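# Seat the rubber seal fully into the lid's groove

## Task

Push the rubber seal down into the lid's groove so that it sits in the groove along its entire length, with no section left out.

## Robot and tools

Robot: two Franka FR3 seven-joint arms, left_arm and right_arm, each carrying a Robotiq 140 mm two-finger gripper. The left gripper's fingers can fold at a hinge: a part held near the fingertip quarter of the pads is squeezed normally, but one held nearer the palm may be pulled in, held loosely or squeezed harder than asked. Pressing the left fingertips point-first onto a surface folds them easily unless the gripper is fully closed, so a press may pass the surface with little sign of contact. The right gripper's fingers are rigid and are the better choice for pressing.

Frames: the scene frame has its origin at table-top height midway between the nominal bases, +z up, +x out over the table, left_arm toward +y (this is unrelated to left/right in images). Each arm reports its hand pose in its own base frame; left_arm's base sits at (+0.004, +0.433, 0) m and right_arm's at (-0.043, -0.371, 0) m, both turned only slightly about z. Fixed cameras and the table are in the scene frame. A gripper's fingers point along its +z and close along its y. end_effector_position is the point between the closed pads; fingertips reach roughly 33 mm past it at small openings, about 9 mm when fully open. Reported poses may be off by a few centimetres.

The 18-number row (used by execute_actions and move): numbers 1-9 are left_arm dx, dy, dz, rx, ry, rz, then left gripper position, force_limit, speed; numbers 10-18 are the same for right_arm. Always give all 18, each in [-1, 1]. The six pose numbers are an offset, not a pose: they count from that arm's Hand target as it stood when the action or move began, along that Hand target's own axes. 1.0 equals 0.6 m for dx, dy, dz and 180 degrees for rx, ry, rz, which together form one rotation vector. Sending zeros for all six re-asks for the current Hand target. Gripper numbers are absolute commands: position +1 fully open (140 mm), about -0.8 pads touching, -1 close until blocked; force_limit from -1 (about 14 N) to +1 (about 58 N); speed -1 (about 30 mm/s) to +1 (about 250 mm/s). Faster closing grips harder. To keep a gripper unchanged, resend the same three numbers; 0 is itself a command.

execute_actions(actions, cameras): actions is a list of actions; each action is a list of up to 15 rows, one per 1/30 s step, each row counted from the action's start pose; a short action keeps its last row for the remaining steps. An empty list returns camera images and the full state. cameras lists names from cam_head_left, cam_head_right, cam_high, cam_low, cam_left_wrist, cam_right_wrist, or ["all"]; an unknown name invalidates the call.

move(target, speed, blend, blocking, cameras): target is one 18-number row or a list of up to 15 rows; every row is again an offset from the same starting Hand targets, not from the previous row. Grippers travel in straight lines ending together, at least 0.5 s, capped at 10 s. speed is m/s (0.002 to 2, default 0.25), one value or one per target. blend in m rounds corners between listed targets (0 = stop at each). blocking=false returns after about 0.5 s while the motion continues. The result adds a move: line such as done, off_target, moving, held or fault, plus limits=paced (pose clipped) or limits=held (steps withheld). Moves do not avoid obstacles or the other arm.

wait(seconds 0 to 10) lets the scene run with last commands held. stop brakes a running move. zoom_image(camera, region [x0, y0, x1, y1] in pixels, at most 504 by 504) enlarges part of that camera's latest image; all cameras are 672x504. clear_fault(arm) clears a reported torque or force fault on left_arm or right_arm. read_manual gives licence text only. finished_scene(scene) ends the current scene, given its number; it cannot be undone.

Control behaviour: each step the commanded pose is clipped to within 70 mm and 16 degrees of the measured one, so Hand target may trail the request and the gripper often settles short; resend the missing distance as an offset. To stop pushing into something, command the target back beyond the gripper.

Results: end_effector_position (m) and quat_wxyz per arm in its base frame; Hand target; joint positions, velocities (may say within noise), joint torques and external joint torques; Flange force along the gripper's x y z (includes sensor error and held weight); gripper position_measured in counts (3 open, 230 pads touching); object_status 0 moving, 1 blocked while opening, 2 blocked while closing (a grip), 3 reached the command or pads met. A MOTOR HOT line warns of overheating.

Avoid: contact torque at joint limits (35, 35, 32, 30, 12, 12, 12 N m) or 40 N outside force on an arm, either of which stops the arm until clear_fault; pressing the seal too hard, fast impacts, gripping hard on a part resting on something, arms or grippers touching each other, dropping parts or letting anything leave the table, joints near range ends or moving too fast, and holding stretched poses long enough to overheat motors. The result must stay seated after the robot lets go.

Each tool is called after "Call:" as name([rows], argument=value, ...), one row to a line, values as JSON.

## Session

Scene 1 done. Now scene 2.

Call:
execute_actions(actions=[], cameras=["cam_high", "cam_head_left", "cam_head_right"])

Call:
zoom_image(camera="cam_high", region=[220, 130, 460, 310])

Scene clock: 0.00 s.
left_arm: end_effector_position=(+0.5456, -0.4234, +0.1927) position_measured=3 object_status=3 end_effector_quat_wxyz=(+0.103, +0.535, +0.835, -0.081) | right_arm: end_effector_position=(+0.1765, +0.0600, +0.1026) position_measured=3 object_status=3 end_effector_quat_wxyz=(+0.523, +0.643, -0.272, +0.488)
Joint positions: left_arm=[-0.492 0.282 -0.125 -1.841 -0.164 2.328 2.202] | right_arm=[1.172 0.583 0.199 -2.45 -0.586 1.388 1.177]
Joint velocities: within noise
Joint torques (N m): no reading
External joint torques (N m): no reading
Flange force (N): no reading
Hand target: left_arm +0.5456, -0.4234, +0.1927; +0.103, +0.535, +0.835, -0.081 | right_arm +0.1765, +0.0600, +0.1026; +0.523, +0.643, -0.272, +0.488
Tool commands: left_gripper/position=+1.0 left_gripper/force_limit=+1.0 left_gripper/speed=+1.0 right_gripper/position=+1.0 right_gripper/force_limit=+1.0 right_gripper/speed=+1.0
Images, in order (width x height): cam_head_left 672x504, cam_head_right 672x504, cam_high 672x504.

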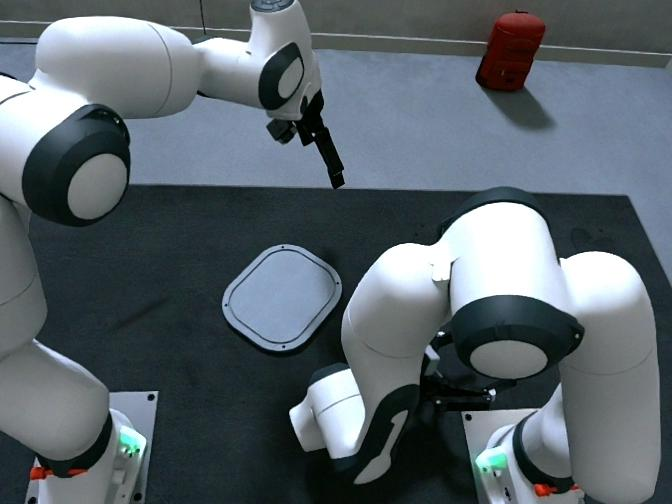

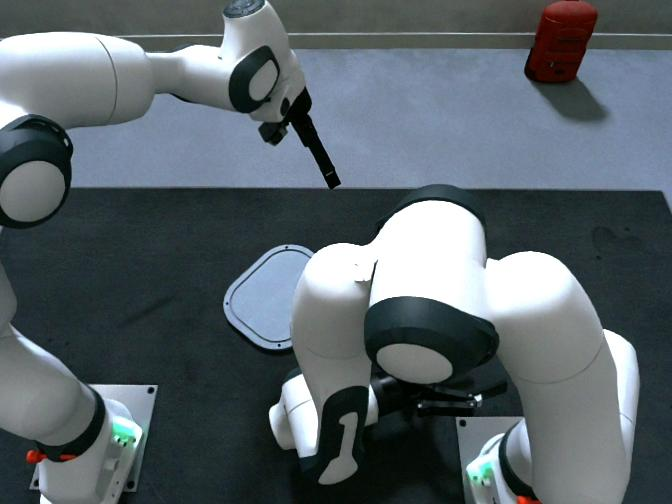

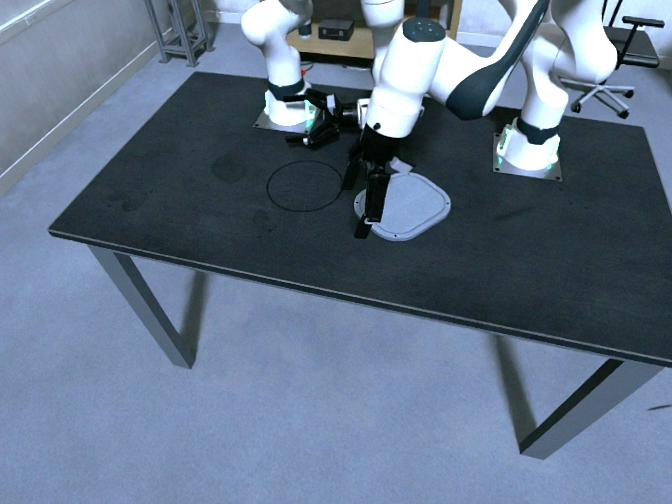

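Scaled by 2.100 from the camera's 672x504 image, which has a finer 960x720 frame.

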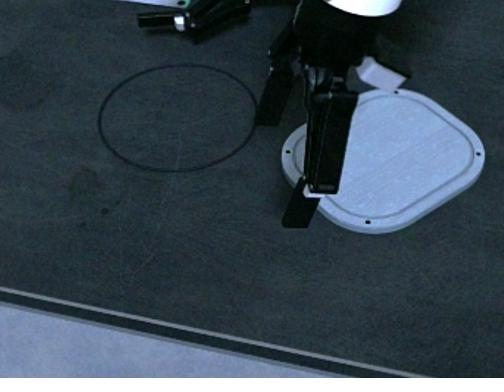

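Call:
move([
  [-0.0432,-0.0042,-0.161,0,0,0,-1,-1,-1,0,0,0,0,0,0,1,1,1],
  [0.636,0.0948,-0.4433,0,0,0,-1,-1,-1,0,0,0,0,0,0,1,1,1],
], speed=[0.12,0.25], blend=[0.03,0])

Call:
move([
  [0,0,0,0,0,0,-1,-1,-1,0.304,0.136,0.0084,0,0,0,-0.4,-1,-1],
  [0,0,0,0,0,0,-1,-1,-1,0.433,-0.355,-0.183,0.2619,-0.4362,-0.0597,-0.4,-1,-1],
], speed=[0.12,0.2], blend=[0.05,0], cameras=["cam_high", "cam_right_wrist"])

Scene clock: 148.17 s.
left_arm: end_effector_position=(+0.4202, -0.0008, +0.3486) position_measured=230 object_status=3 end_effector_quat_wxyz=(+0.103, +0.532, +0.837, -0.082) | right_arm: end_effector_position=(+0.1765, +0.0600, +0.1026) position_measured=3 object_status=3 end_effector_quat_wxyz=(+0.523, +0.643, -0.272, +0.488)
Joint positions: left_arm=[-0.274 -0.547 0.363 -2.282 -0.07 1.84 2.766] | right_arm=[1.172 0.583 0.199 -2.45 -0.586 1.388 1.177]
Joint torques (N m): left_arm=[0.24 -12.96 -3.72 24.9 0.66 2.27 0.28] | right_arm=[-0.41 -30.58 2.15 6.46 0.21 -2.59 0.12]
External joint torques (N m): left_arm=[0.19 -1.17 2.06 0.28 0.22 -0.33 0.29] | right_arm=[-0.42 0.51 -0.16 0.71 0 0.02 0.06]
Flange force (N): left_arm=[4.1 -0.3 -1.9] | right_arm=[-1.8 -2.6 -1.9]
Hand target: left_arm +0.4194, -0.0002, +0.3494; +0.103, +0.535, +0.835, -0.081 | right_arm +0.1765, +0.0600, +0.1026; +0.523, +0.643, -0.272, +0.488
Off the commanded pose: left_arm 0.001 m, 0 deg | right_arm 0.000 m, 0 deg.
move: done

Scene clock: 155.27 s.
left_arm: end_effector_position=(+0.4202, -0.0008, +0.3486) position_measured=230 object_status=3 end_effector_quat_wxyz=(+0.103, +0.532, +0.837, -0.082) | right_arm: end_effector_position=(+0.4189, +0.2687, +0.2503) position_measured=179 object_status=3 end_effector_quat_wxyz=(+0.001, +0.960, -0.280, +0.000)
Joint positions: left_arm=[-0.274 -0.547 0.363 -2.282 -0.07 1.84 2.766] | right_arm=[1.275 -0.218 -0.663 -2.18 -0.148 2.001 -0.318]
Joint velocities: left_arm=[within noise] | right_arm=[0.001 0 0 0.001 0.001 0 -0.005]
Joint torques (N m): left_arm=[0.31 -12.95 -3.68 24.93 0.67 2.27 0.29] | right_arm=[0.1 -17.53 4.06 24.8 1.09 2.69 -0.09]
External joint torques (N m): left_arm=[0.3 -1.18 2.13 0.29 0.24 -0.33 0.3] | right_arm=[0.17 1.58 0.12 0.33 0.4 0.08 -0.09]
Flange force (N): left_arm=[4.3 -0.2 -2.0] | right_arm=[2.8 -7.5 1.0]
Hand target: left_arm +0.4194, -0.0002, +0.3494; +0.103, +0.535, +0.835, -0.081 | right_arm +0.4197, +0.2697, +0.2503; +0.000, +0.961, -0.276, +0.000
Off the commanded pose: left_arm 0.001 m, 0 deg | right_arm 0.001 m, 0 deg.
move: done
Images, in order (width x height): cam_high 672x504, cam_right_wrist 672x504.

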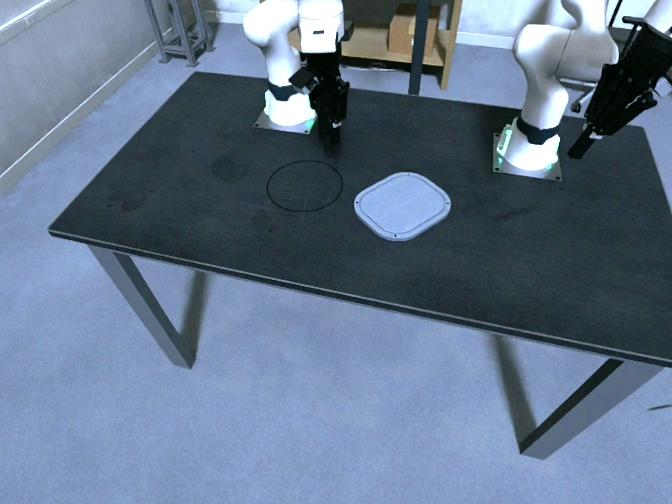

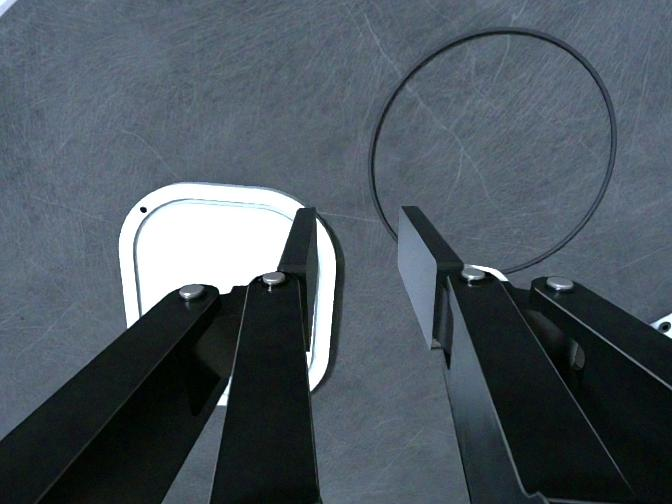

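Call:
move([
  [0,0,0,0,0,0,-1,-1,-1,0.005,0.038,0.2,0,0,0,-0.5,-1,-1],
  [0,0,0,0,0,0,-1,-1,-1,0.005,0.038,0.333,0,0,0,-0.5,-1,-1],
], speed=[0.15,0.08], blend=[0.005,0], cameras=["cam_right_wrist"])

Scene clock: 191.47 s.
left_arm: end_effector_position=(+0.4202, -0.0008, +0.3486) position_measured=230 object_status=3 end_effector_quat_wxyz=(+0.103, +0.532, +0.837, -0.082) | right_arm: end_effector_position=(+0.4087, +0.2483, +0.0507) position_measured=192 object_status=3 end_effector_quat_wxyz=(+0.001, +0.960, -0.280, -0.001)
Joint positions: left_arm=[-0.274 -0.547 0.363 -2.282 -0.07 1.84 2.766] | right_arm=[1.27 0.108 -0.714 -2.464 0.126 2.539 -0.549]
Joint velocities: left_arm=[within noise] | right_arm=[0 -0.001 0.001 0.002 0 0 -0.007]
Joint torques (N m): left_arm=[0.29 -12.96 -3.72 24.93 0.65 2.27 0.29] | right_arm=[-0.96 -22.84 -1.3 20.32 0.86 2.89 -0.2]
External joint torques (N m): left_arm=[0.36 -1.34 2.17 0.47 0.23 -0.31 0.3] | right_arm=[-0.97 1.61 0.66 0.56 0.42 0.25 -0.2]
Flange force (N): left_arm=[4.4 -0.2 -2.4] | right_arm=[5.6 -8.3 8.8]
Hand target: left_arm +0.4194, -0.0002, +0.3494; +0.103, +0.535, +0.835, -0.081 | right_arm +0.4101, +0.2488, +0.0504; +0.000, +0.961, -0.276, +0.000
Off the commanded pose: left_arm 0.001 m, 0 deg | right_arm 0.001 m, 0 deg.
move: done
Images, in order (width x height): cam_right_wrist 672x504.

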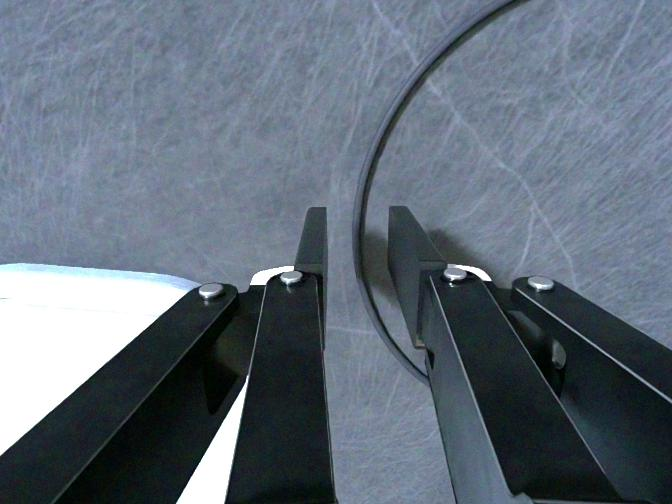

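Call:
move([
  [0,0,0,0,0,0,-1,-1,-1,0,0,0.0167,0,0,0,-0.5,-1,-1],
], speed=[0.03])

Call:
move([
  [0,0,0,0,0,0,-1,-1,-1,0,0,0.0083,0,0,0,-0.5,-1,-1],
], speed=[0.015])

Scene clock: 198.60 s.
left_arm: end_effector_position=(+0.4202, -0.0008, +0.3486) position_measured=230 object_status=3 end_effector_quat_wxyz=(+0.103, +0.532, +0.837, -0.082) | right_arm: end_effector_position=(+0.4095, +0.2489, +0.0412) position_measured=192 object_status=3 end_effector_quat_wxyz=(+0.000, +0.960, -0.279, -0.001)
Joint positions: left_arm=[-0.274 -0.547 0.363 -2.282 -0.07 1.84 2.766] | right_arm=[1.258 0.138 -0.697 -2.464 0.164 2.562 -0.576]
Joint velocities: left_arm=[within noise] | right_arm=[0.001 -0.001 0 0.001 0 0 -0.004]
Joint torques (N m): left_arm=[0.28 -12.9 -3.7 24.89 0.65 2.27 0.28] | right_arm=[-0.94 -23.69 -1.84 19.73 0.85 2.89 -0.13]
External joint torques (N m): left_arm=[0.24 -1.16 2.07 0.3 0.22 -0.32 0.29] | right_arm=[-0.94 1.63 0.65 0.33 0.42 0.25 -0.13]
Flange force (N): left_arm=[4.1 -0.2 -2.0] | right_arm=[5.1 -7.3 9.2]
Hand target: left_arm +0.4194, -0.0002, +0.3494; +0.103, +0.535, +0.835, -0.081 | right_arm +0.4101, +0.2488, +0.0404; +0.000, +0.961, -0.276, +0.000
Off the commanded pose: left_arm 0.001 m, 0 deg | right_arm 0.001 m, 0 deg.
move: done

Scene clock: 199.50 s.
left_arm: end_effector_position=(+0.4202, -0.0008, +0.3486) position_measured=230 object_status=3 end_effector_quat_wxyz=(+0.103, +0.532, +0.837, -0.082) | right_arm: end_effector_position=(+0.4096, +0.2490, +0.0364) position_measured=192 object_status=3 end_effector_quat_wxyz=(+0.000, +0.960, -0.279, -0.001)
Joint positions: left_arm=[-0.274 -0.547 0.363 -2.282 -0.07 1.84 2.766] | right_arm=[1.249 0.153 -0.686 -2.464 0.182 2.574 -0.589]
Joint velocities: left_arm=[within noise] | right_arm=[0 0 0.001 -0.001 0.001 0.002 -0.006]
Joint torques (N m): left_arm=[0.29 -12.92 -3.74 24.94 0.67 2.27 0.28] | right_arm=[-0.82 -24.17 -2.05 19.59 0.83 2.94 -0.21]
External joint torques (N m): left_arm=[0.22 -1.06 2.04 0.24 0.23 -0.34 0.29] | right_arm=[-0.8 1.62 0.68 0.35 0.4 0.29 -0.21]
Flange force (N): left_arm=[4.1 -0.1 -1.8] | right_arm=[5.1 -7.2 9.5]
Hand target: left_arm +0.4194, -0.0002, +0.3494; +0.103, +0.535, +0.835, -0.081 | right_arm +0.4101, +0.2488, +0.0354; +0.000, +0.961, -0.276, +0.000
Off the commanded pose: left_arm 0.001 m, 0 deg | right_arm 0.001 m, 0 deg.
move: done

Call:
move([
  [0,0,0,0,0,0,-1,-1,-1,0,0,0.0067,0,0,0,-0.5,-1,-1],
], speed=[0.012], cameras=["cam_right_wrist"])

Call:
zoom_image(camera="cam_right_wrist", region=[280, 160, 460, 320])

Scene clock: 206.60 s.
left_arm: end_effector_position=(+0.4202, -0.0008, +0.3486) position_measured=230 object_status=3 end_effector_quat_wxyz=(+0.103, +0.532, +0.837, -0.082) | right_arm: end_effector_position=(+0.4097, +0.2491, +0.0324) position_measured=192 object_status=3 end_effector_quat_wxyz=(+0.000, +0.960, -0.279, -0.001)
Joint positions: left_arm=[-0.274 -0.547 0.363 -2.282 -0.07 1.84 2.766] | right_arm=[1.241 0.164 -0.675 -2.464 0.196 2.583 -0.6]
Joint velocities: left_arm=[within noise] | right_arm=[-0.002 0 0.001 0 0.002 0.002 -0.006]
Joint torques (N m): left_arm=[0.28 -12.9 -3.7 24.93 0.66 2.27 0.29] | right_arm=[-1.41 -24.53 -2.86 19.45 0.84 2.88 -0.09]
External joint torques (N m): left_arm=[0.28 -1.18 2.14 0.3 0.23 -0.33 0.3] | right_arm=[-1.41 1.57 0.02 0.44 0.43 0.24 -0.09]
Flange force (N): left_arm=[4.3 -0.1 -2.0] | right_arm=[5.9 -6.6 8.6]
Hand target: left_arm +0.4194, -0.0002, +0.3494; +0.103, +0.535, +0.835, -0.081 | right_arm +0.4101, +0.2488, +0.0314; +0.000, +0.961, -0.276, +0.000
Off the commanded pose: left_arm 0.001 m, 0 deg | right_arm 0.001 m, 0 deg.
move: done
Images, in order (width x height): cam_right_wrist 672x504.

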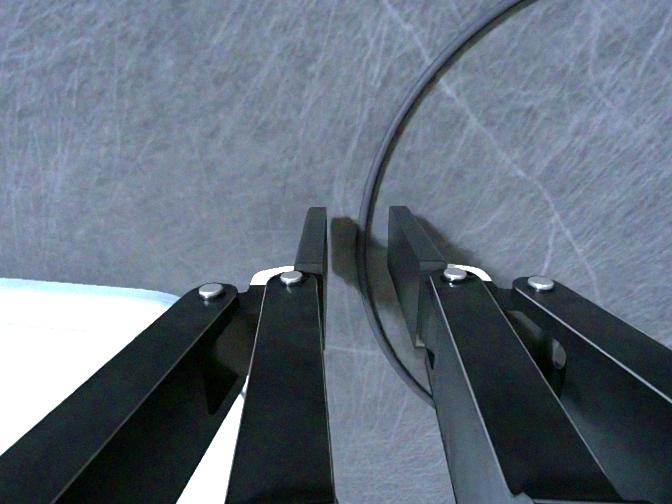

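Scaled by 2.800 from the camera's 672x504 image, which has a finer 960x720 frame.

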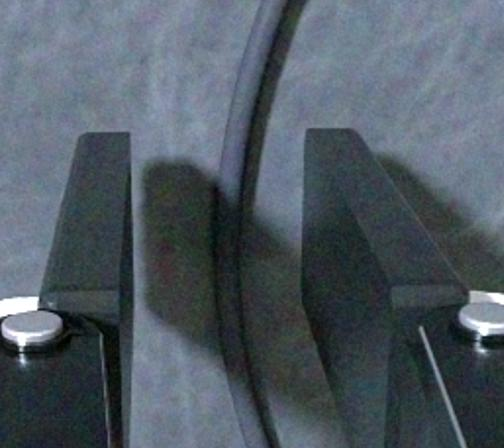

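Call:
move([
  [0,0,0,0,0,0,-1,-1,-1,0,0,0.005,0,0,0,-0.5,-1,-1],
], speed=[0.012])

Call:
move([
  [0,0,0,0,0,0,-1,-1,-1,0,0,0.0042,0,0,0,-0.5,-1,-1],
], speed=[0.012])

Scene clock: 215.80 s.
left_arm: end_effector_position=(+0.4202, -0.0008, +0.3486) position_measured=230 object_status=3 end_effector_quat_wxyz=(+0.103, +0.532, +0.837, -0.082) | right_arm: end_effector_position=(+0.4097, +0.2491, +0.0294) position_measured=192 object_status=3 end_effector_quat_wxyz=(+0.000, +0.960, -0.279, -0.001)
Joint positions: left_arm=[-0.274 -0.547 0.363 -2.282 -0.07 1.84 2.766] | right_arm=[1.234 0.173 -0.666 -2.464 0.206 2.59 -0.607]
Joint velocities: left_arm=[within noise] | right_arm=[-0.003 0 0.003 0 0.002 0.003 -0.006]
Joint torques (N m): left_arm=[0.28 -12.94 -3.7 24.91 0.66 2.27 0.28] | right_arm=[-1.1 -24.84 -2.35 19.34 0.86 2.85 -0.17]
External joint torques (N m): left_arm=[0.3 -1.29 2.12 0.39 0.23 -0.32 0.29] | right_arm=[-1.13 1.54 0.62 0.44 0.45 0.21 -0.17]
Flange force (N): left_arm=[4.3 -0.3 -2.2] | right_arm=[5.6 -7.2 9.6]
Hand target: left_arm +0.4194, -0.0002, +0.3494; +0.103, +0.535, +0.835, -0.081 | right_arm +0.4101, +0.2488, +0.0284; +0.000, +0.961, -0.276, +0.000
Off the commanded pose: left_arm 0.001 m, 0 deg | right_arm 0.001 m, 0 deg.
move: done

Scene clock: 216.57 s.
left_arm: end_effector_position=(+0.4202, -0.0008, +0.3486) position_measured=230 object_status=3 end_effector_quat_wxyz=(+0.103, +0.532, +0.837, -0.082) | right_arm: end_effector_position=(+0.4097, +0.2491, +0.0269) position_measured=192 object_status=3 end_effector_quat_wxyz=(+0.000, +0.960, -0.279, -0.001)
Joint positions: left_arm=[-0.274 -0.547 0.363 -2.282 -0.07 1.84 2.766] | right_arm=[1.226 0.18 -0.658 -2.464 0.214 2.595 -0.613]
Joint velocities: left_arm=[within noise] | right_arm=[-0.003 0.002 0.004 0.001 0.002 0.003 -0.004]
Joint torques (N m): left_arm=[0.25 -12.91 -3.71 24.91 0.65 2.27 0.27] | right_arm=[-1.02 -25.13 -2.61 19.23 0.83 2.83 -0.12]
External joint torques (N m): left_arm=[0.19 -1.14 2.06 0.3 0.22 -0.32 0.28] | right_arm=[-1 1.49 0.49 0.5 0.43 0.2 -0.12]
Flange force (N): left_arm=[4.0 -0.1 -2.0] | right_arm=[5.2 -6.9 8.8]
Hand target: left_arm +0.4194, -0.0002, +0.3494; +0.103, +0.535, +0.835, -0.081 | right_arm +0.4101, +0.2488, +0.0259; +0.000, +0.961, -0.276, +0.000
Off the commanded pose: left_arm 0.001 m, 0 deg | right_arm 0.001 m, 0 deg.
move: done

Call:
move([
  [0,0,0,0,0,0,-1,-1,-1,0,0,0.0035,0,0,0,-0.5,-1,-1],
], speed=[0.012], cameras=["cam_right_wrist"])

Call:
zoom_image(camera="cam_right_wrist", region=[280, 160, 460, 320])

Scene clock: 222.00 s.
left_arm: end_effector_position=(+0.4202, -0.0008, +0.3486) position_measured=230 object_status=3 end_effector_quat_wxyz=(+0.103, +0.532, +0.837, -0.082) | right_arm: end_effector_position=(+0.4096, +0.2491, +0.0248) position_measured=192 object_status=3 end_effector_quat_wxyz=(+0.000, +0.960, -0.279, -0.001)
Joint positions: left_arm=[-0.274 -0.547 0.363 -2.282 -0.07 1.84 2.766] | right_arm=[1.22 0.185 -0.65 -2.464 0.221 2.6 -0.618]
Joint velocities: left_arm=[within noise] | right_arm=[-0.005 0 0.004 0 0 0.003 -0.002]
Joint torques (N m): left_arm=[0.29 -12.95 -3.7 24.95 0.64 2.26 0.24] | right_arm=[-0.6 -25.35 -3.21 19.12 0.82 3 -0.12]
External joint torques (N m): left_arm=[0.36 -1.22 2.21 0.38 0.22 -0.32 0.26] | right_arm=[-0.63 1.54 -0.09 0.39 0.42 0.35 -0.12]
Flange force (N): left_arm=[4.3 -0.1 -2.2] | right_arm=[4.4 -5.5 7.9]
Hand target: left_arm +0.4194, -0.0002, +0.3494; +0.103, +0.535, +0.835, -0.081 | right_arm +0.4101, +0.2488, +0.0238; +0.000, +0.961, -0.276, +0.000
Off the commanded pose: left_arm 0.001 m, 0 deg | right_arm 0.001 m, 0 deg.
move: done
Images, in order (width x height): cam_right_wrist 672x504.

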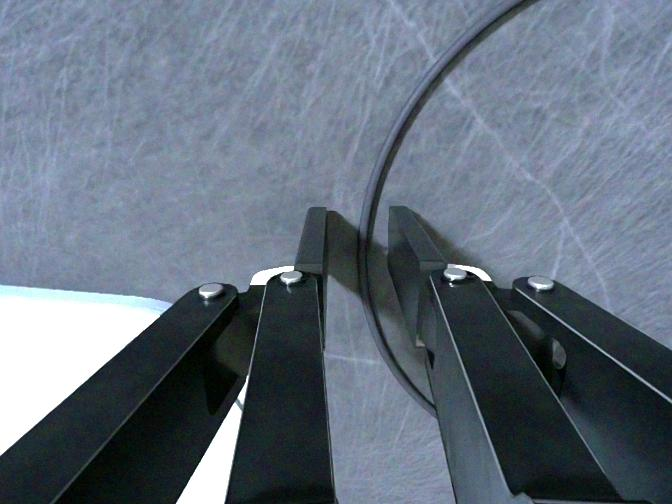

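Scaled by 2.800 from the camera's 672x504 image, which has a finer 960x720 frame.

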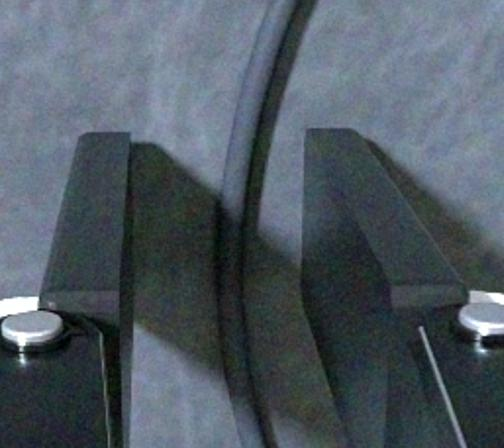

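Call:
move([
  [0,0,0,0,0,0,-1,-1,-1,0,0,-0.0017,0,0,0,-0.5,-1,-1],
  [0,0,0,0,0,0,-1,-1,-1,0,0,-0.0017,0,0,0,-1,-1,-1],
], speed=[0.02,0.02])

Call:
wait(seconds=0.8, cameras=["cam_right_wrist"])

Call:
zoom_image(camera="cam_right_wrist", region=[280, 160, 460, 320])

Scene clock: 233.10 s.
left_arm: end_effector_position=(+0.4202, -0.0008, +0.3486) position_measured=230 object_status=3 end_effector_quat_wxyz=(+0.103, +0.532, +0.837, -0.082) | right_arm: end_effector_position=(+0.4098, +0.2491, +0.0248) position_measured=225 object_status=2 end_effector_quat_wxyz=(+0.000, +0.960, -0.279, -0.001)
Joint positions: left_arm=[-0.274 -0.547 0.363 -2.282 -0.07 1.84 2.766] | right_arm=[1.219 0.185 -0.649 -2.464 0.221 2.601 -0.619]
Joint torques (N m): left_arm=[0.3 -12.93 -3.7 24.92 0.66 2.26 0.28] | right_arm=[-0.57 -25.98 -3.05 19.13 0.18 2.72 -0.03]
External joint torques (N m): left_arm=[0.32 -1.15 2.15 0.28 0.23 -0.33 0.29] | right_arm=[-0.52 0.99 0.15 0.39 -0.23 0.07 -0.03]
Flange force (N): left_arm=[4.3 -0.1 -2.0] | right_arm=[2.5 -3.4 3.2]
Hand target: left_arm +0.4194, -0.0002, +0.3494; +0.103, +0.535, +0.835, -0.081 | right_arm +0.4101, +0.2488, +0.0248; +0.000, +0.961, -0.276, +0.000
Off the commanded pose: left_arm 0.001 m, 0 deg | right_arm 0.000 m, 0 deg.
move: done

Scene clock: 233.90 s.
left_arm: end_effector_position=(+0.4202, -0.0008, +0.3486) position_measured=230 object_status=3 end_effector_quat_wxyz=(+0.103, +0.532, +0.837, -0.082) | right_arm: end_effector_position=(+0.4098, +0.2491, +0.0248) position_measured=225 object_status=2 end_effector_quat_wxyz=(+0.000, +0.960, -0.279, -0.001)
Joint positions: left_arm=[-0.274 -0.547 0.363 -2.282 -0.07 1.84 2.766] | right_arm=[1.219 0.185 -0.649 -2.464 0.221 2.601 -0.619]
Joint torques (N m): left_arm=[0.3 -12.95 -3.7 24.9 0.66 2.27 0.28] | right_arm=[-0.57 -25.98 -3.03 19.08 0.18 2.71 -0.08]
External joint torques (N m): left_arm=[0.28 -1.37 2.08 0.42 0.23 -0.31 0.29] | right_arm=[-0.59 0.93 0.1 0.28 -0.22 0.05 -0.08]
Flange force (N): left_arm=[4.3 -0.5 -2.2] | right_arm=[2.6 -2.9 3.1]
Hand target: left_arm +0.4194, -0.0002, +0.3494; +0.103, +0.535, +0.835, -0.081 | right_arm +0.4101, +0.2488, +0.0248; +0.000, +0.961, -0.276, +0.000
Tool commands: left_gripper/position=-1.0 left_gripper/force_limit=-1.0 left_gripper/speed=-1.0 right_gripper/position=-1.0 right_gripper/force_limit=-1.0 right_gripper/speed=-1.0
Off the commanded pose: left_arm 0.001 m, 0 deg | right_arm 0.000 m, 0 deg.
wait: 0.80 s; at rest by 0.17 s
Images, in order (width x height): cam_right_wrist 672x504.

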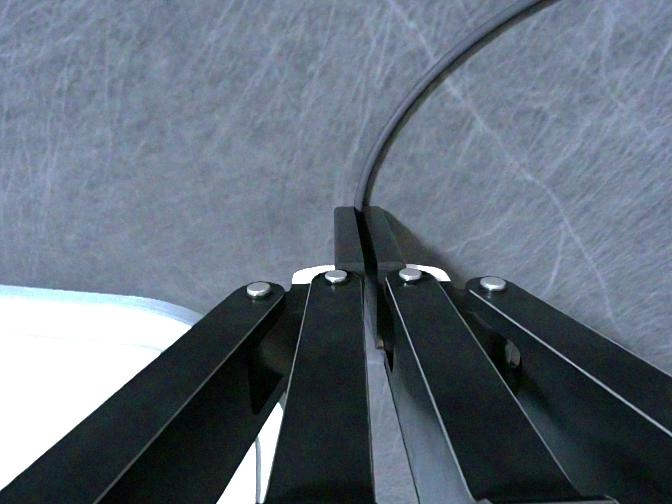

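Scaled by 2.800 from the camera's 672x504 image, which has a finer 960x720 frame.

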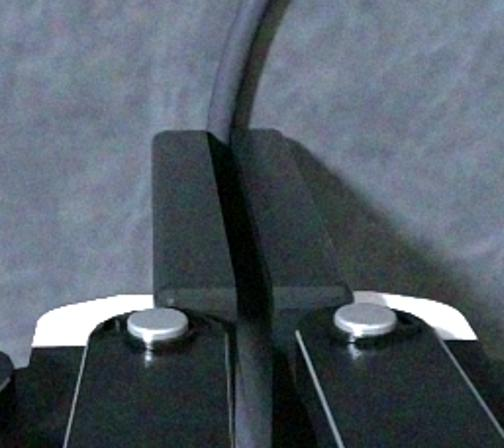

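Call:
move([
  [0,0,0,0,0,0,-1,-1,-1,0,0,-0.21,0,0,0,-1,-1,-1],
  [0,0,0,0,0,0,-1,-1,-1,-0.12,-0.03,-0.42,0,0,0,-1,-1,-1],
  [0,0,0,0,0,0,-1,-1,-1,-0.24,-0.075,-0.42,0,0,0,-1,-1,-1],
], speed=[0.08,0.1,0.08], blend=[0.03,0.03,0], cameras=["cam_right_wrist", "cam_high"])

Call:
zoom_image(camera="cam_high", region=[310, 60, 480, 260])

Scene clock: 270.63 s.
left_arm: end_effector_position=(+0.4202, -0.0008, +0.3486) position_measured=230 object_status=3 end_effector_quat_wxyz=(+0.103, +0.532, +0.837, -0.082) | right_arm: end_effector_position=(+0.3125, +0.3633, +0.2774) position_measured=225 object_status=2 end_effector_quat_wxyz=(-0.002, +0.963, -0.271, +0.001)
Joint positions: left_arm=[-0.274 -0.547 0.363 -2.282 -0.07 1.84 2.766] | right_arm=[1.271 -0.267 -0.376 -2.192 -0.105 1.945 -0.077]
Joint velocities: left_arm=[within noise] | right_arm=[-0.001 0.001 0.001 0 0 0 0.005]
Joint torques (N m): left_arm=[0.28 -12.93 -3.74 24.92 0.65 2.26 0.25] | right_arm=[-1.02 -19.73 3.63 25.16 1.15 2.69 0.26]
External joint torques (N m): left_arm=[0.38 -1.17 2.24 0.27 0.23 -0.34 0.26] | right_arm=[-1.18 1.56 0.68 0.58 0.44 0.11 0.26]
Flange force (N): left_arm=[4.5 -0.1 -2.0] | right_arm=[0.3 -6.3 -0.2]
Hand target: left_arm +0.4194, -0.0002, +0.3494; +0.103, +0.535, +0.835, -0.081 | right_arm +0.3119, +0.3633, +0.2769; +0.000, +0.961, -0.276, +0.000
Off the commanded pose: left_arm 0.001 m, 0 deg | right_arm 0.001 m, 1 deg.
move: done
Images, in order (width x height): cam_high 672x504, cam_right_wrist 672x504.

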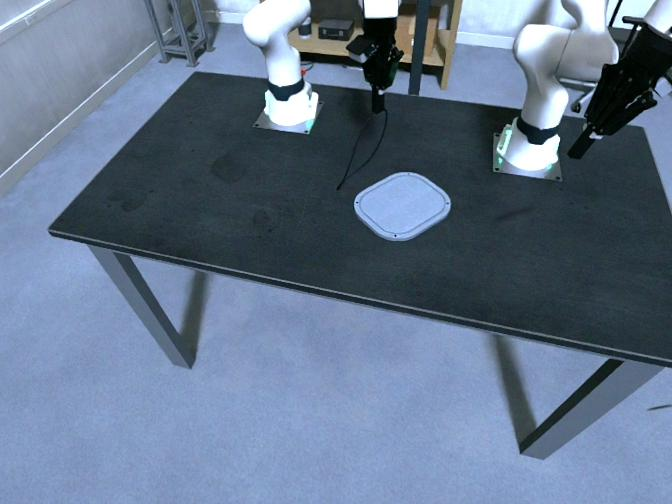

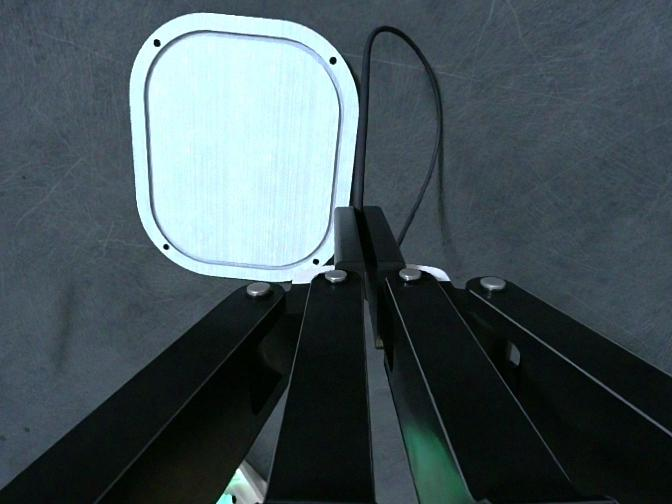

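Scaled by 2.520 from the camera's 672x504 image, which has a finer 960x720 frame.

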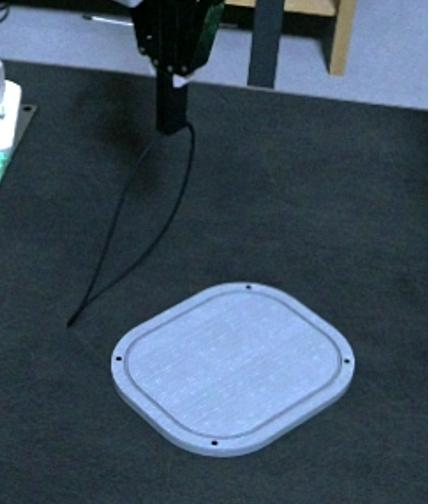

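Call:
move([
  [0,0,0,0,0,0,-1,-1,-1,0,-0.14,0.0,0,0,0,-1,-1,-1],
  [0,0,0,0,0,0,-1,-1,-1,0,-0.14,0.0565,0,0,0,-1,-1,-1],
  [0,0,0,0,0,0,-1,-1,-1,0,-0.24,0.1165,0,0,0,-1,-1,-1],
  [0,0,0,0,0,0,-1,-1,-1,0,-0.306,0.189,0,0,0,-1,-1,-1],
  [0,0,0,0,0,0,-1,-1,-1,0,-0.346,0.263,0,0,0,-1,-1,-1],
  [0,0,0,0,0,0,-1,-1,-1,0,-0.3677,0.338,0,0,0,-1,-1,-1],
  [0,0,0,0,0,0,-1,-1,-1,0,-0.3725,0.375,0,0,0,-1,-1,-1],
], speed=[0.1,0.07,0.07,0.07,0.07,0.07,0.05], blend=[0.02,0.02,0.02,0.02,0.015,0.01,0], cameras=["cam_right_wrist", "cam_high"])

Call:
zoom_image(camera="cam_high", region=[330, 120, 480, 260])

Scene clock: 318.37 s.
left_arm: end_effector_position=(+0.4202, -0.0008, +0.3486) position_measured=230 object_status=3 end_effector_quat_wxyz=(+0.103, +0.532, +0.837, -0.082) | right_arm: end_effector_position=(+0.4294, +0.5514, +0.0520) position_measured=225 object_status=2 end_effector_quat_wxyz=(+0.002, +0.960, -0.279, -0.001)
Joint positions: left_arm=[-0.274 -0.547 0.363 -2.282 -0.07 1.84 2.766] | right_arm=[1.15 0.668 -0.295 -1.567 0.224 2.197 -0.222]
Joint velocities: left_arm=[within noise] | right_arm=[-0.003 0 0.002 0 -0.001 0.004 0]
Joint torques (N m): left_arm=[0.3 -12.96 -3.73 24.92 0.66 2.26 0.29] | right_arm=[-0.92 -48.97 -5.51 23.72 0.69 2.88 -0.16]
External joint torques (N m): left_arm=[0.35 -1.34 2.13 0.41 0.23 -0.32 0.3] | right_arm=[-0.91 1.15 -0.16 0.65 0.08 0.29 -0.16]
Flange force (N): left_arm=[4.4 -0.4 -2.3] | right_arm=[2.1 -6.9 2.1]
Hand target: left_arm +0.4194, -0.0002, +0.3494; +0.103, +0.535, +0.835, -0.081 | right_arm +0.4304, +0.5528, +0.0519; +0.000, +0.961, -0.276, +0.000
Off the commanded pose: left_arm 0.001 m, 0 deg | right_arm 0.002 m, 0 deg.
move: done; blend cut to 0.017 m at target 1, 0.017 m at target 2
Images, in order (width x height): cam_high 672x504, cam_right_wrist 672x504.

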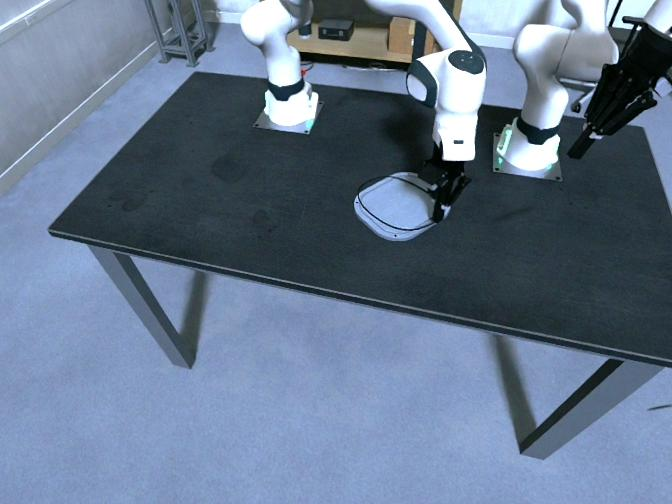

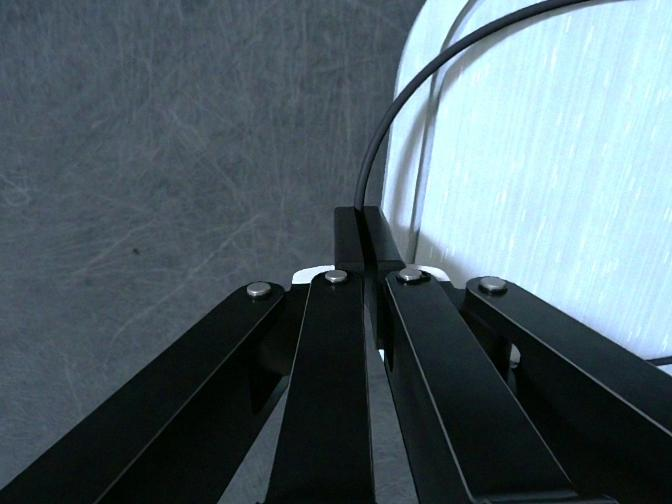

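Scaled by 3.360 from the camera's 672x504 image, which has a finer 960x720 frame.

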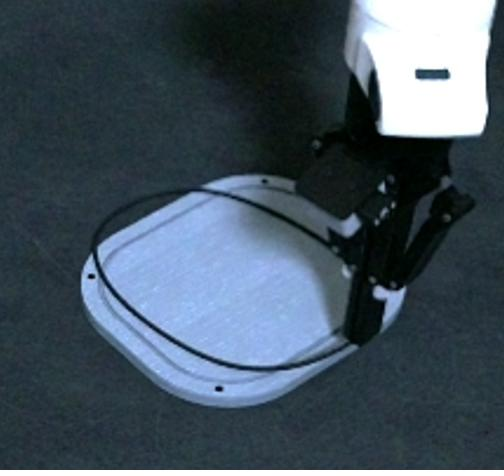

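Call:
move([
  [0,0,0,0,0,0,-1,-1,-1,0,0,0.0083,0,0,0,-1,-1,-1],
  [0,0,0,0,0,0,-1,-1,-1,0,0.0475,0.0083,0,0,0,-1,-1,-1],
], speed=[0.03,0.04], cameras=["cam_right_wrist"])

Call:
zoom_image(camera="cam_right_wrist", region=[280, 100, 480, 300])

Scene clock: 337.37 s.
left_arm: end_effector_position=(+0.4202, -0.0008, +0.3486) position_measured=230 object_status=3 end_effector_quat_wxyz=(+0.103, +0.532, +0.837, -0.082) | right_arm: end_effector_position=(+0.4145, +0.5279, +0.0460) position_measured=225 object_status=2 end_effector_quat_wxyz=(+0.002, +0.960, -0.280, -0.002)
Joint positions: left_arm=[-0.274 -0.547 0.363 -2.282 -0.07 1.84 2.766] | right_arm=[1.158 0.593 -0.292 -1.709 0.214 2.266 -0.227]
Joint velocities: left_arm=[within noise] | right_arm=[0 0 -0.001 -0.001 0 0.004 0.001]
Joint torques (N m): left_arm=[0.27 -12.94 -3.74 24.87 0.65 2.26 0.28] | right_arm=[-0.24 -47.25 -5.12 22.57 0.29 2.91 -0.15]
External joint torques (N m): left_arm=[0.29 -1.31 2.1 0.37 0.23 -0.32 0.29] | right_arm=[-0.1 0.52 -0.11 -0.02 -0.3 0.31 -0.15]
Flange force (N): left_arm=[4.3 -0.4 -2.2] | right_arm=[0.4 -0.7 1.2]
Hand target: left_arm +0.4194, -0.0002, +0.3494; +0.103, +0.535, +0.835, -0.081 | right_arm +0.4153, +0.5287, +0.0469; +0.000, +0.961, -0.276, +0.000
Off the commanded pose: left_arm 0.001 m, 0 deg | right_arm 0.001 m, 1 deg.
move: done
Images, in order (width x height): cam_right_wrist 672x504.

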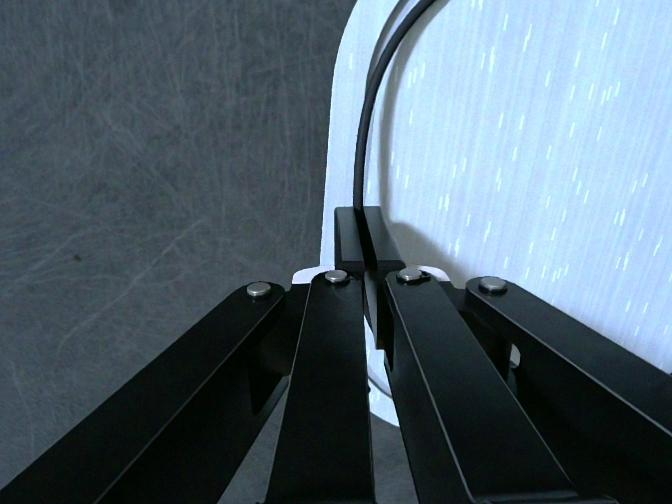

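Scaled by 2.520 from the camera's 672x504 image, which has a finer 960x720 frame.

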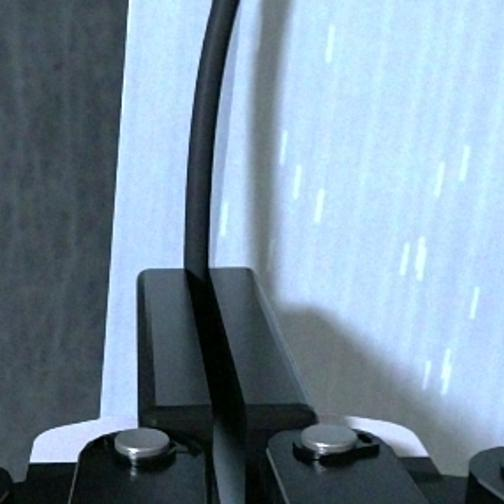

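Call:
move([
  [0,0,0,0,0,0,-1,-1,-1,0,0.001,0.0067,0,0,0,-1,-1,-1],
], speed=[0.012])

Call:
move([
  [0,0,0,0,0,0,-1,-1,-1,0,0,0.0042,0,0,0,-1,-1,-1],
], speed=[0.012], cameras=["cam_right_wrist"])

Call:
zoom_image(camera="cam_right_wrist", region=[280, 100, 480, 300])

Scene clock: 348.50 s.
left_arm: end_effector_position=(+0.4202, -0.0008, +0.3486) position_measured=230 object_status=3 end_effector_quat_wxyz=(+0.103, +0.532, +0.837, -0.082) | right_arm: end_effector_position=(+0.4145, +0.5287, +0.0449) position_measured=225 object_status=2 end_effector_quat_wxyz=(+0.000, +0.960, -0.280, -0.001)
Joint positions: left_arm=[-0.274 -0.547 0.363 -2.282 -0.07 1.84 2.766] | right_arm=[1.158 0.593 -0.29 -1.713 0.214 2.275 -0.228]
Joint velocities: left_arm=[within noise] | right_arm=[0 0.001 0.001 -0.001 0 0.004 0.001]
Joint torques (N m): left_arm=[0.29 -12.94 -3.73 24.94 0.65 2.27 0.28] | right_arm=[-1.03 -46.22 -4.48 22.69 0.6 2.91 -0.13]
External joint torques (N m): left_arm=[0.34 -1.27 2.16 0.35 0.23 -0.33 0.29] | right_arm=[-1.06 1.55 0.38 0.08 0.02 0.3 -0.13]
Flange force (N): left_arm=[4.4 -0.3 -2.1] | right_arm=[2.0 -4.9 3.4]
Hand target: left_arm +0.4194, -0.0002, +0.3494; +0.103, +0.535, +0.835, -0.081 | right_arm +0.4150, +0.5282, +0.0429; +0.000, +0.961, -0.276, +0.000
Off the commanded pose: left_arm 0.001 m, 0 deg | right_arm 0.002 m, 0 deg.
move: done

Scene clock: 349.20 s.
left_arm: end_effector_position=(+0.4202, -0.0008, +0.3486) position_measured=230 object_status=3 end_effector_quat_wxyz=(+0.103, +0.532, +0.837, -0.082) | right_arm: end_effector_position=(+0.4147, +0.5287, +0.0426) position_measured=225 object_status=2 end_effector_quat_wxyz=(+0.000, +0.960, -0.279, -0.001)
Joint positions: left_arm=[-0.274 -0.547 0.363 -2.282 -0.07 1.84 2.766] | right_arm=[1.157 0.597 -0.288 -1.713 0.214 2.28 -0.228]
Joint velocities: left_arm=[within noise] | right_arm=[-0.004 0.001 0.002 0.001 0 0.004 -0.001]
Joint torques (N m): left_arm=[0.31 -12.92 -3.7 24.92 0.66 2.26 0.27] | right_arm=[-0.9 -46.03 -4.55 22.57 0.66 2.92 -0.16]
External joint torques (N m): left_arm=[0.34 -1.28 2.15 0.39 0.23 -0.32 0.28] | right_arm=[-0.94 2.01 0.31 -0.14 0.08 0.29 -0.16]
Flange force (N): left_arm=[4.3 -0.3 -2.2] | right_arm=[2.0 -5.1 4.2]
Hand target: left_arm +0.4194, -0.0002, +0.3494; +0.103, +0.535, +0.835, -0.081 | right_arm +0.4150, +0.5282, +0.0404; +0.000, +0.961, -0.276, +0.000
Off the commanded pose: left_arm 0.001 m, 0 deg | right_arm 0.002 m, 0 deg.
move: done
Images, in order (width x height): cam_right_wrist 672x504.

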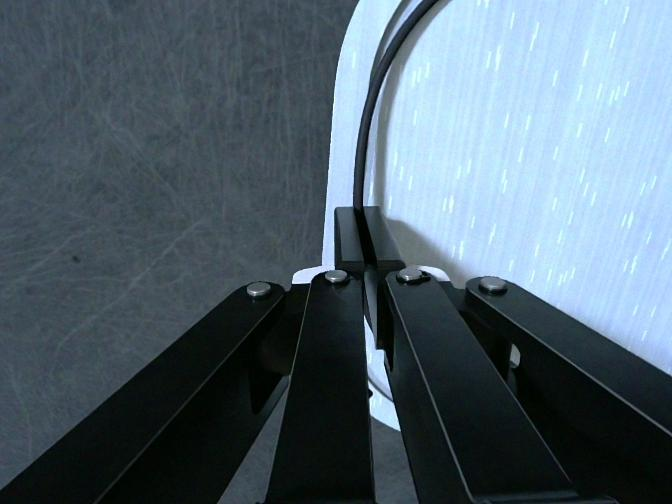

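Scaled by 2.520 from the camera's 672x504 image, which has a finer 960x720 frame.

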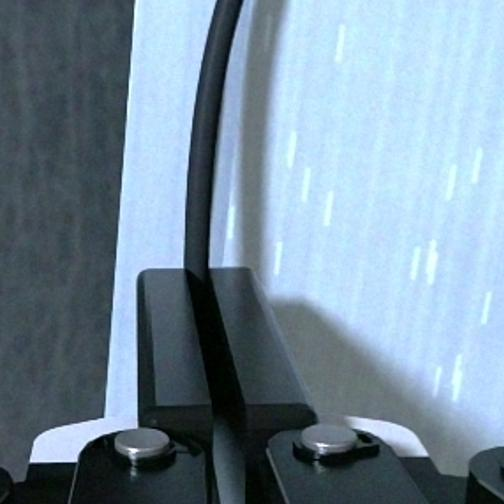

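Call:
move([
  [0,0,0,0,0,0,-1,-1,-1,0,0.0012,0.005,0,0,0,-1,-1,-1],
], speed=[0.012])

Call:
move([
  [0,0,0,0,0,0,-1,-1,-1,0,0,0.0033,0,0,0,-1,-1,-1],
], speed=[0.012])

Scene clock: 364.60 s.
left_arm: end_effector_position=(+0.4202, -0.0008, +0.3486) position_measured=230 object_status=3 end_effector_quat_wxyz=(+0.103, +0.532, +0.837, -0.082) | right_arm: end_effector_position=(+0.4143, +0.5280, +0.0395) position_measured=225 object_status=2 end_effector_quat_wxyz=(+0.000, +0.960, -0.279, -0.001)
Joint positions: left_arm=[-0.274 -0.547 0.363 -2.282 -0.07 1.84 2.766] | right_arm=[1.155 0.6 -0.285 -1.717 0.214 2.286 -0.228]
Joint velocities: left_arm=[within noise] | right_arm=[-0.002 0.001 0.003 0 0 0.005 0]
Joint torques (N m): left_arm=[0.28 -12.93 -3.72 24.9 0.65 2.27 0.3] | right_arm=[-1.55 -46.16 -4.05 22.49 0.66 2.88 -0.16]
External joint torques (N m): left_arm=[0.21 -1.29 2 0.36 0.22 -0.32 0.31] | right_arm=[-1.59 1.87 0.79 -0.13 0.08 0.25 -0.16]
Flange force (N): left_arm=[4.1 -0.5 -2.1] | right_arm=[2.7 -5.3 4.3]
Hand target: left_arm +0.4194, -0.0002, +0.3494; +0.103, +0.535, +0.835, -0.081 | right_arm +0.4146, +0.5275, +0.0374; +0.000, +0.961, -0.276, +0.000
Off the commanded pose: left_arm 0.001 m, 0 deg | right_arm 0.002 m, 0 deg.
move: done

Scene clock: 365.30 s.
left_arm: end_effector_position=(+0.4202, -0.0008, +0.3486) position_measured=230 object_status=3 end_effector_quat_wxyz=(+0.103, +0.532, +0.837, -0.082) | right_arm: end_effector_position=(+0.4144, +0.5282, +0.0376) position_measured=225 object_status=2 end_effector_quat_wxyz=(+0.000, +0.960, -0.279, -0.001)
Joint positions: left_arm=[-0.274 -0.547 0.363 -2.282 -0.07 1.84 2.766] | right_arm=[1.153 0.602 -0.283 -1.718 0.214 2.29 -0.228]
Joint velocities: left_arm=[within noise] | right_arm=[-0.003 -0.001 0.003 0 0 0.003 0]
Joint torques (N m): left_arm=[0.28 -12.91 -3.72 24.9 0.65 2.27 0.3] | right_arm=[-1.11 -46.17 -5.06 22.45 0.63 2.87 -0.17]
External joint torques (N m): left_arm=[0.35 -1.27 2.19 0.37 0.23 -0.31 0.31] | right_arm=[-1.23 1.82 -0.31 -0.06 0.06 0.26 -0.17]
Flange force (N): left_arm=[4.4 -0.2 -2.2] | right_arm=[2.5 -4.9 3.7]
Hand target: left_arm +0.4194, -0.0002, +0.3494; +0.103, +0.535, +0.835, -0.081 | right_arm +0.4146, +0.5275, +0.0354; +0.000, +0.961, -0.276, +0.000
Off the commanded pose: left_arm 0.001 m, 0 deg | right_arm 0.002 m, 0 deg.
move: done

Call:
move([
  [0,0,0,0,0,0,-1,-1,-1,0,0,0.0042,0,0,0,-1,-1,-1],
], speed=[0.012])

Call:
move([
  [0,0,0,0,0,0,-1,-1,-1,0,0,0.0042,0,0,0,-1,-1,-1],
], speed=[0.012], cameras=["cam_right_wrist"])

Call:
zoom_image(camera="cam_right_wrist", region=[280, 100, 480, 300])

Scene clock: 374.00 s.
left_arm: end_effector_position=(+0.4202, -0.0008, +0.3486) position_measured=230 object_status=3 end_effector_quat_wxyz=(+0.103, +0.532, +0.837, -0.082) | right_arm: end_effector_position=(+0.4143, +0.5281, +0.0351) position_measured=225 object_status=2 end_effector_quat_wxyz=(+0.000, +0.960, -0.279, -0.001)
Joint positions: left_arm=[-0.274 -0.547 0.363 -2.282 -0.07 1.84 2.766] | right_arm=[1.151 0.606 -0.28 -1.718 0.214 2.295 -0.228]
Joint velocities: left_arm=[within noise] | right_arm=[-0.002 0 0.002 0 0 0.003 -0.003]
Joint torques (N m): left_arm=[0.27 -12.91 -3.71 24.91 0.65 2.27 0.28] | right_arm=[-1.59 -46.21 -5.53 22.43 0.65 2.92 -0.2]
External joint torques (N m): left_arm=[0.26 -1.19 2.11 0.31 0.22 -0.33 0.29] | right_arm=[-1.52 1.8 -0.66 -0.01 0.08 0.31 -0.2]
Flange force (N): left_arm=[4.2 -0.2 -2.0] | right_arm=[3.0 -5.0 3.7]
Hand target: left_arm +0.4194, -0.0002, +0.3494; +0.103, +0.535, +0.835, -0.081 | right_arm +0.4146, +0.5275, +0.0329; +0.000, +0.961, -0.276, +0.000
Off the commanded pose: left_arm 0.001 m, 0 deg | right_arm 0.002 m, 0 deg.
move: done

Scene clock: 374.70 s.
left_arm: end_effector_position=(+0.4202, -0.0008, +0.3486) position_measured=230 object_status=3 end_effector_quat_wxyz=(+0.103, +0.532, +0.837, -0.082) | right_arm: end_effector_position=(+0.4144, +0.5281, +0.0326) position_measured=225 object_status=2 end_effector_quat_wxyz=(+0.000, +0.960, -0.279, -0.001)
Joint positions: left_arm=[-0.274 -0.547 0.363 -2.282 -0.07 1.84 2.766] | right_arm=[1.148 0.61 -0.277 -1.718 0.214 2.299 -0.229]
Joint velocities: left_arm=[within noise] | right_arm=[-0.001 0 0.003 0.001 -0.001 0.003 0.001]
Joint torques (N m): left_arm=[0.28 -12.95 -3.71 24.93 0.65 2.26 0.26] | right_arm=[-0.84 -46.34 -4.34 22.39 0.64 2.8 -0.15]
External joint torques (N m): left_arm=[0.27 -1.24 2.11 0.3 0.21 -0.34 0.27] | right_arm=[-1.02 2.05 0.33 -0.21 0.07 0.16 -0.15]
Flange force (N): left_arm=[4.3 -0.4 -2.0] | right_arm=[2.1 -5.1 4.1]
Hand target: left_arm +0.4194, -0.0002, +0.3494; +0.103, +0.535, +0.835, -0.081 | right_arm +0.4146, +0.5275, +0.0304; +0.000, +0.961, -0.276, +0.000
Off the commanded pose: left_arm 0.001 m, 0 deg | right_arm 0.002 m, 0 deg.
move: done
Images, in order (width x height): cam_right_wrist 672x504.

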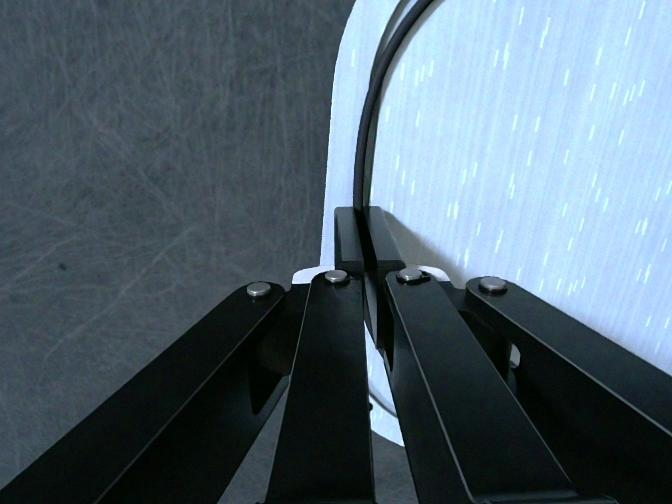

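Scaled by 2.520 from the camera's 672x504 image, which has a finer 960x720 frame.

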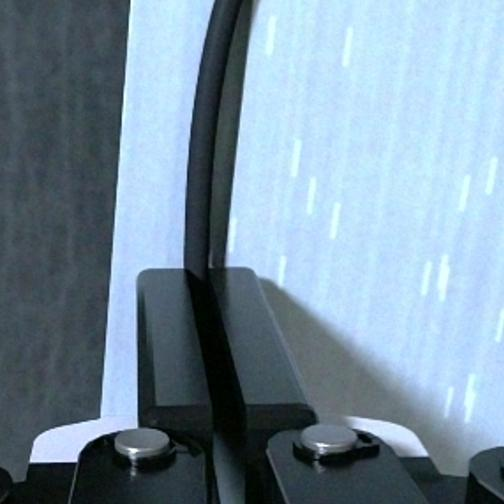

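Call:
move([
  [0,0,0,0,0,0,-1,-1,-1,0,0.0035,0,0,0,0,-1,-1,-1],
  [0,0,0,0,0,0,-1,-1,-1,0,0.0035,0.0042,0,0,0,-1,-1,-1],
], speed=[0.02,0.012])

Call:
move([
  [0,0,0,0,0,0,-1,-1,-1,0,0,0.0042,0,0,0,-1,-1,-1],
], speed=[0.012], cameras=["cam_right_wrist"])

Call:
zoom_image(camera="cam_right_wrist", region=[280, 100, 480, 300])

Scene clock: 385.87 s.
left_arm: end_effector_position=(+0.4202, -0.0008, +0.3486) position_measured=230 object_status=3 end_effector_quat_wxyz=(+0.103, +0.532, +0.837, -0.082) | right_arm: end_effector_position=(+0.4138, +0.5268, +0.0307) position_measured=225 object_status=2 end_effector_quat_wxyz=(-0.001, +0.960, -0.280, +0.000)
Joint positions: left_arm=[-0.274 -0.547 0.363 -2.282 -0.07 1.84 2.766] | right_arm=[1.148 0.608 -0.276 -1.728 0.214 2.308 -0.229]
Joint velocities: left_arm=[within noise] | right_arm=[-0.001 0 0.003 0 0 0.004 -0.001]
Joint torques (N m): left_arm=[0.28 -12.91 -3.71 24.93 0.65 2.26 0.28] | right_arm=[-0.5 -45.95 -3.65 22.21 0.58 2.75 -0.12]
External joint torques (N m): left_arm=[0.34 -1.15 2.2 0.28 0.23 -0.35 0.29] | right_arm=[-0.49 2.18 1.13 -0.21 0.02 0.12 -0.12]
Flange force (N): left_arm=[4.4 -0.1 -2.0] | right_arm=[1.2 -5.3 4.5]
Hand target: left_arm +0.4194, -0.0002, +0.3494; +0.103, +0.535, +0.835, -0.081 | right_arm +0.4135, +0.5258, +0.0279; +0.000, +0.961, -0.276, +0.000
Off the commanded pose: left_arm 0.001 m, 0 deg | right_arm 0.003 m, 0 deg.
move: done

Scene clock: 386.57 s.
left_arm: end_effector_position=(+0.4202, -0.0008, +0.3486) position_measured=230 object_status=3 end_effector_quat_wxyz=(+0.103, +0.532, +0.837, -0.082) | right_arm: end_effector_position=(+0.4140, +0.5271, +0.0301) position_measured=225 object_status=2 end_effector_quat_wxyz=(-0.002, +0.960, -0.280, +0.000)
Joint positions: left_arm=[-0.274 -0.547 0.363 -2.282 -0.07 1.84 2.766] | right_arm=[1.146 0.609 -0.274 -1.728 0.214 2.311 -0.229]
Joint torques (N m): left_arm=[0.31 -12.97 -3.71 24.92 0.65 2.27 0.29] | right_arm=[-0.28 -44.19 -4.74 21.76 0.64 3.21 -0.2]
External joint torques (N m): left_arm=[0.25 -1.25 2.05 0.31 0.22 -0.32 0.3] | right_arm=[-0.36 3.7 -0.08 -0.53 0.08 0.6 -0.2]
Flange force (N): left_arm=[4.2 -0.4 -2.0] | right_arm=[1.6 -6.5 7.4]
Hand target: left_arm +0.4194, -0.0002, +0.3494; +0.103, +0.535, +0.835, -0.081 | right_arm +0.4135, +0.5258, +0.0253; +0.000, +0.961, -0.276, +0.000
Off the commanded pose: left_arm 0.001 m, 0 deg | right_arm 0.005 m, 1 deg.
move: off_target (right_arm)
Images, in order (width x height): cam_right_wrist 672x504.

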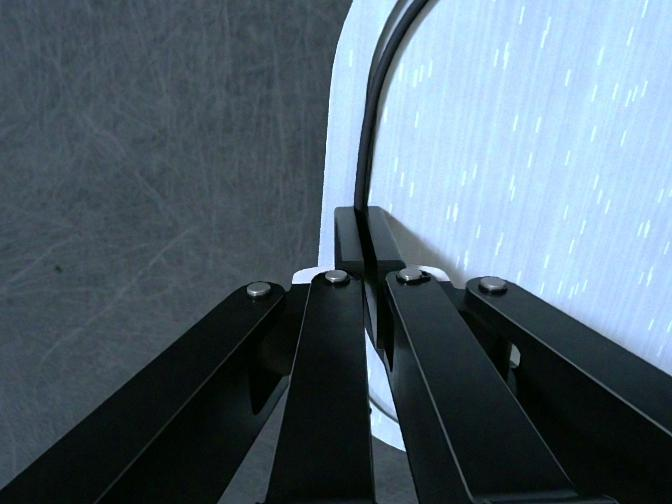

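Scaled by 2.520 from the camera's 672x504 image, which has a finer 960x720 frame.

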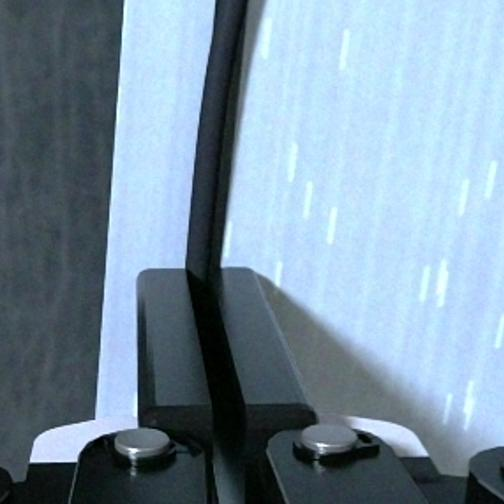

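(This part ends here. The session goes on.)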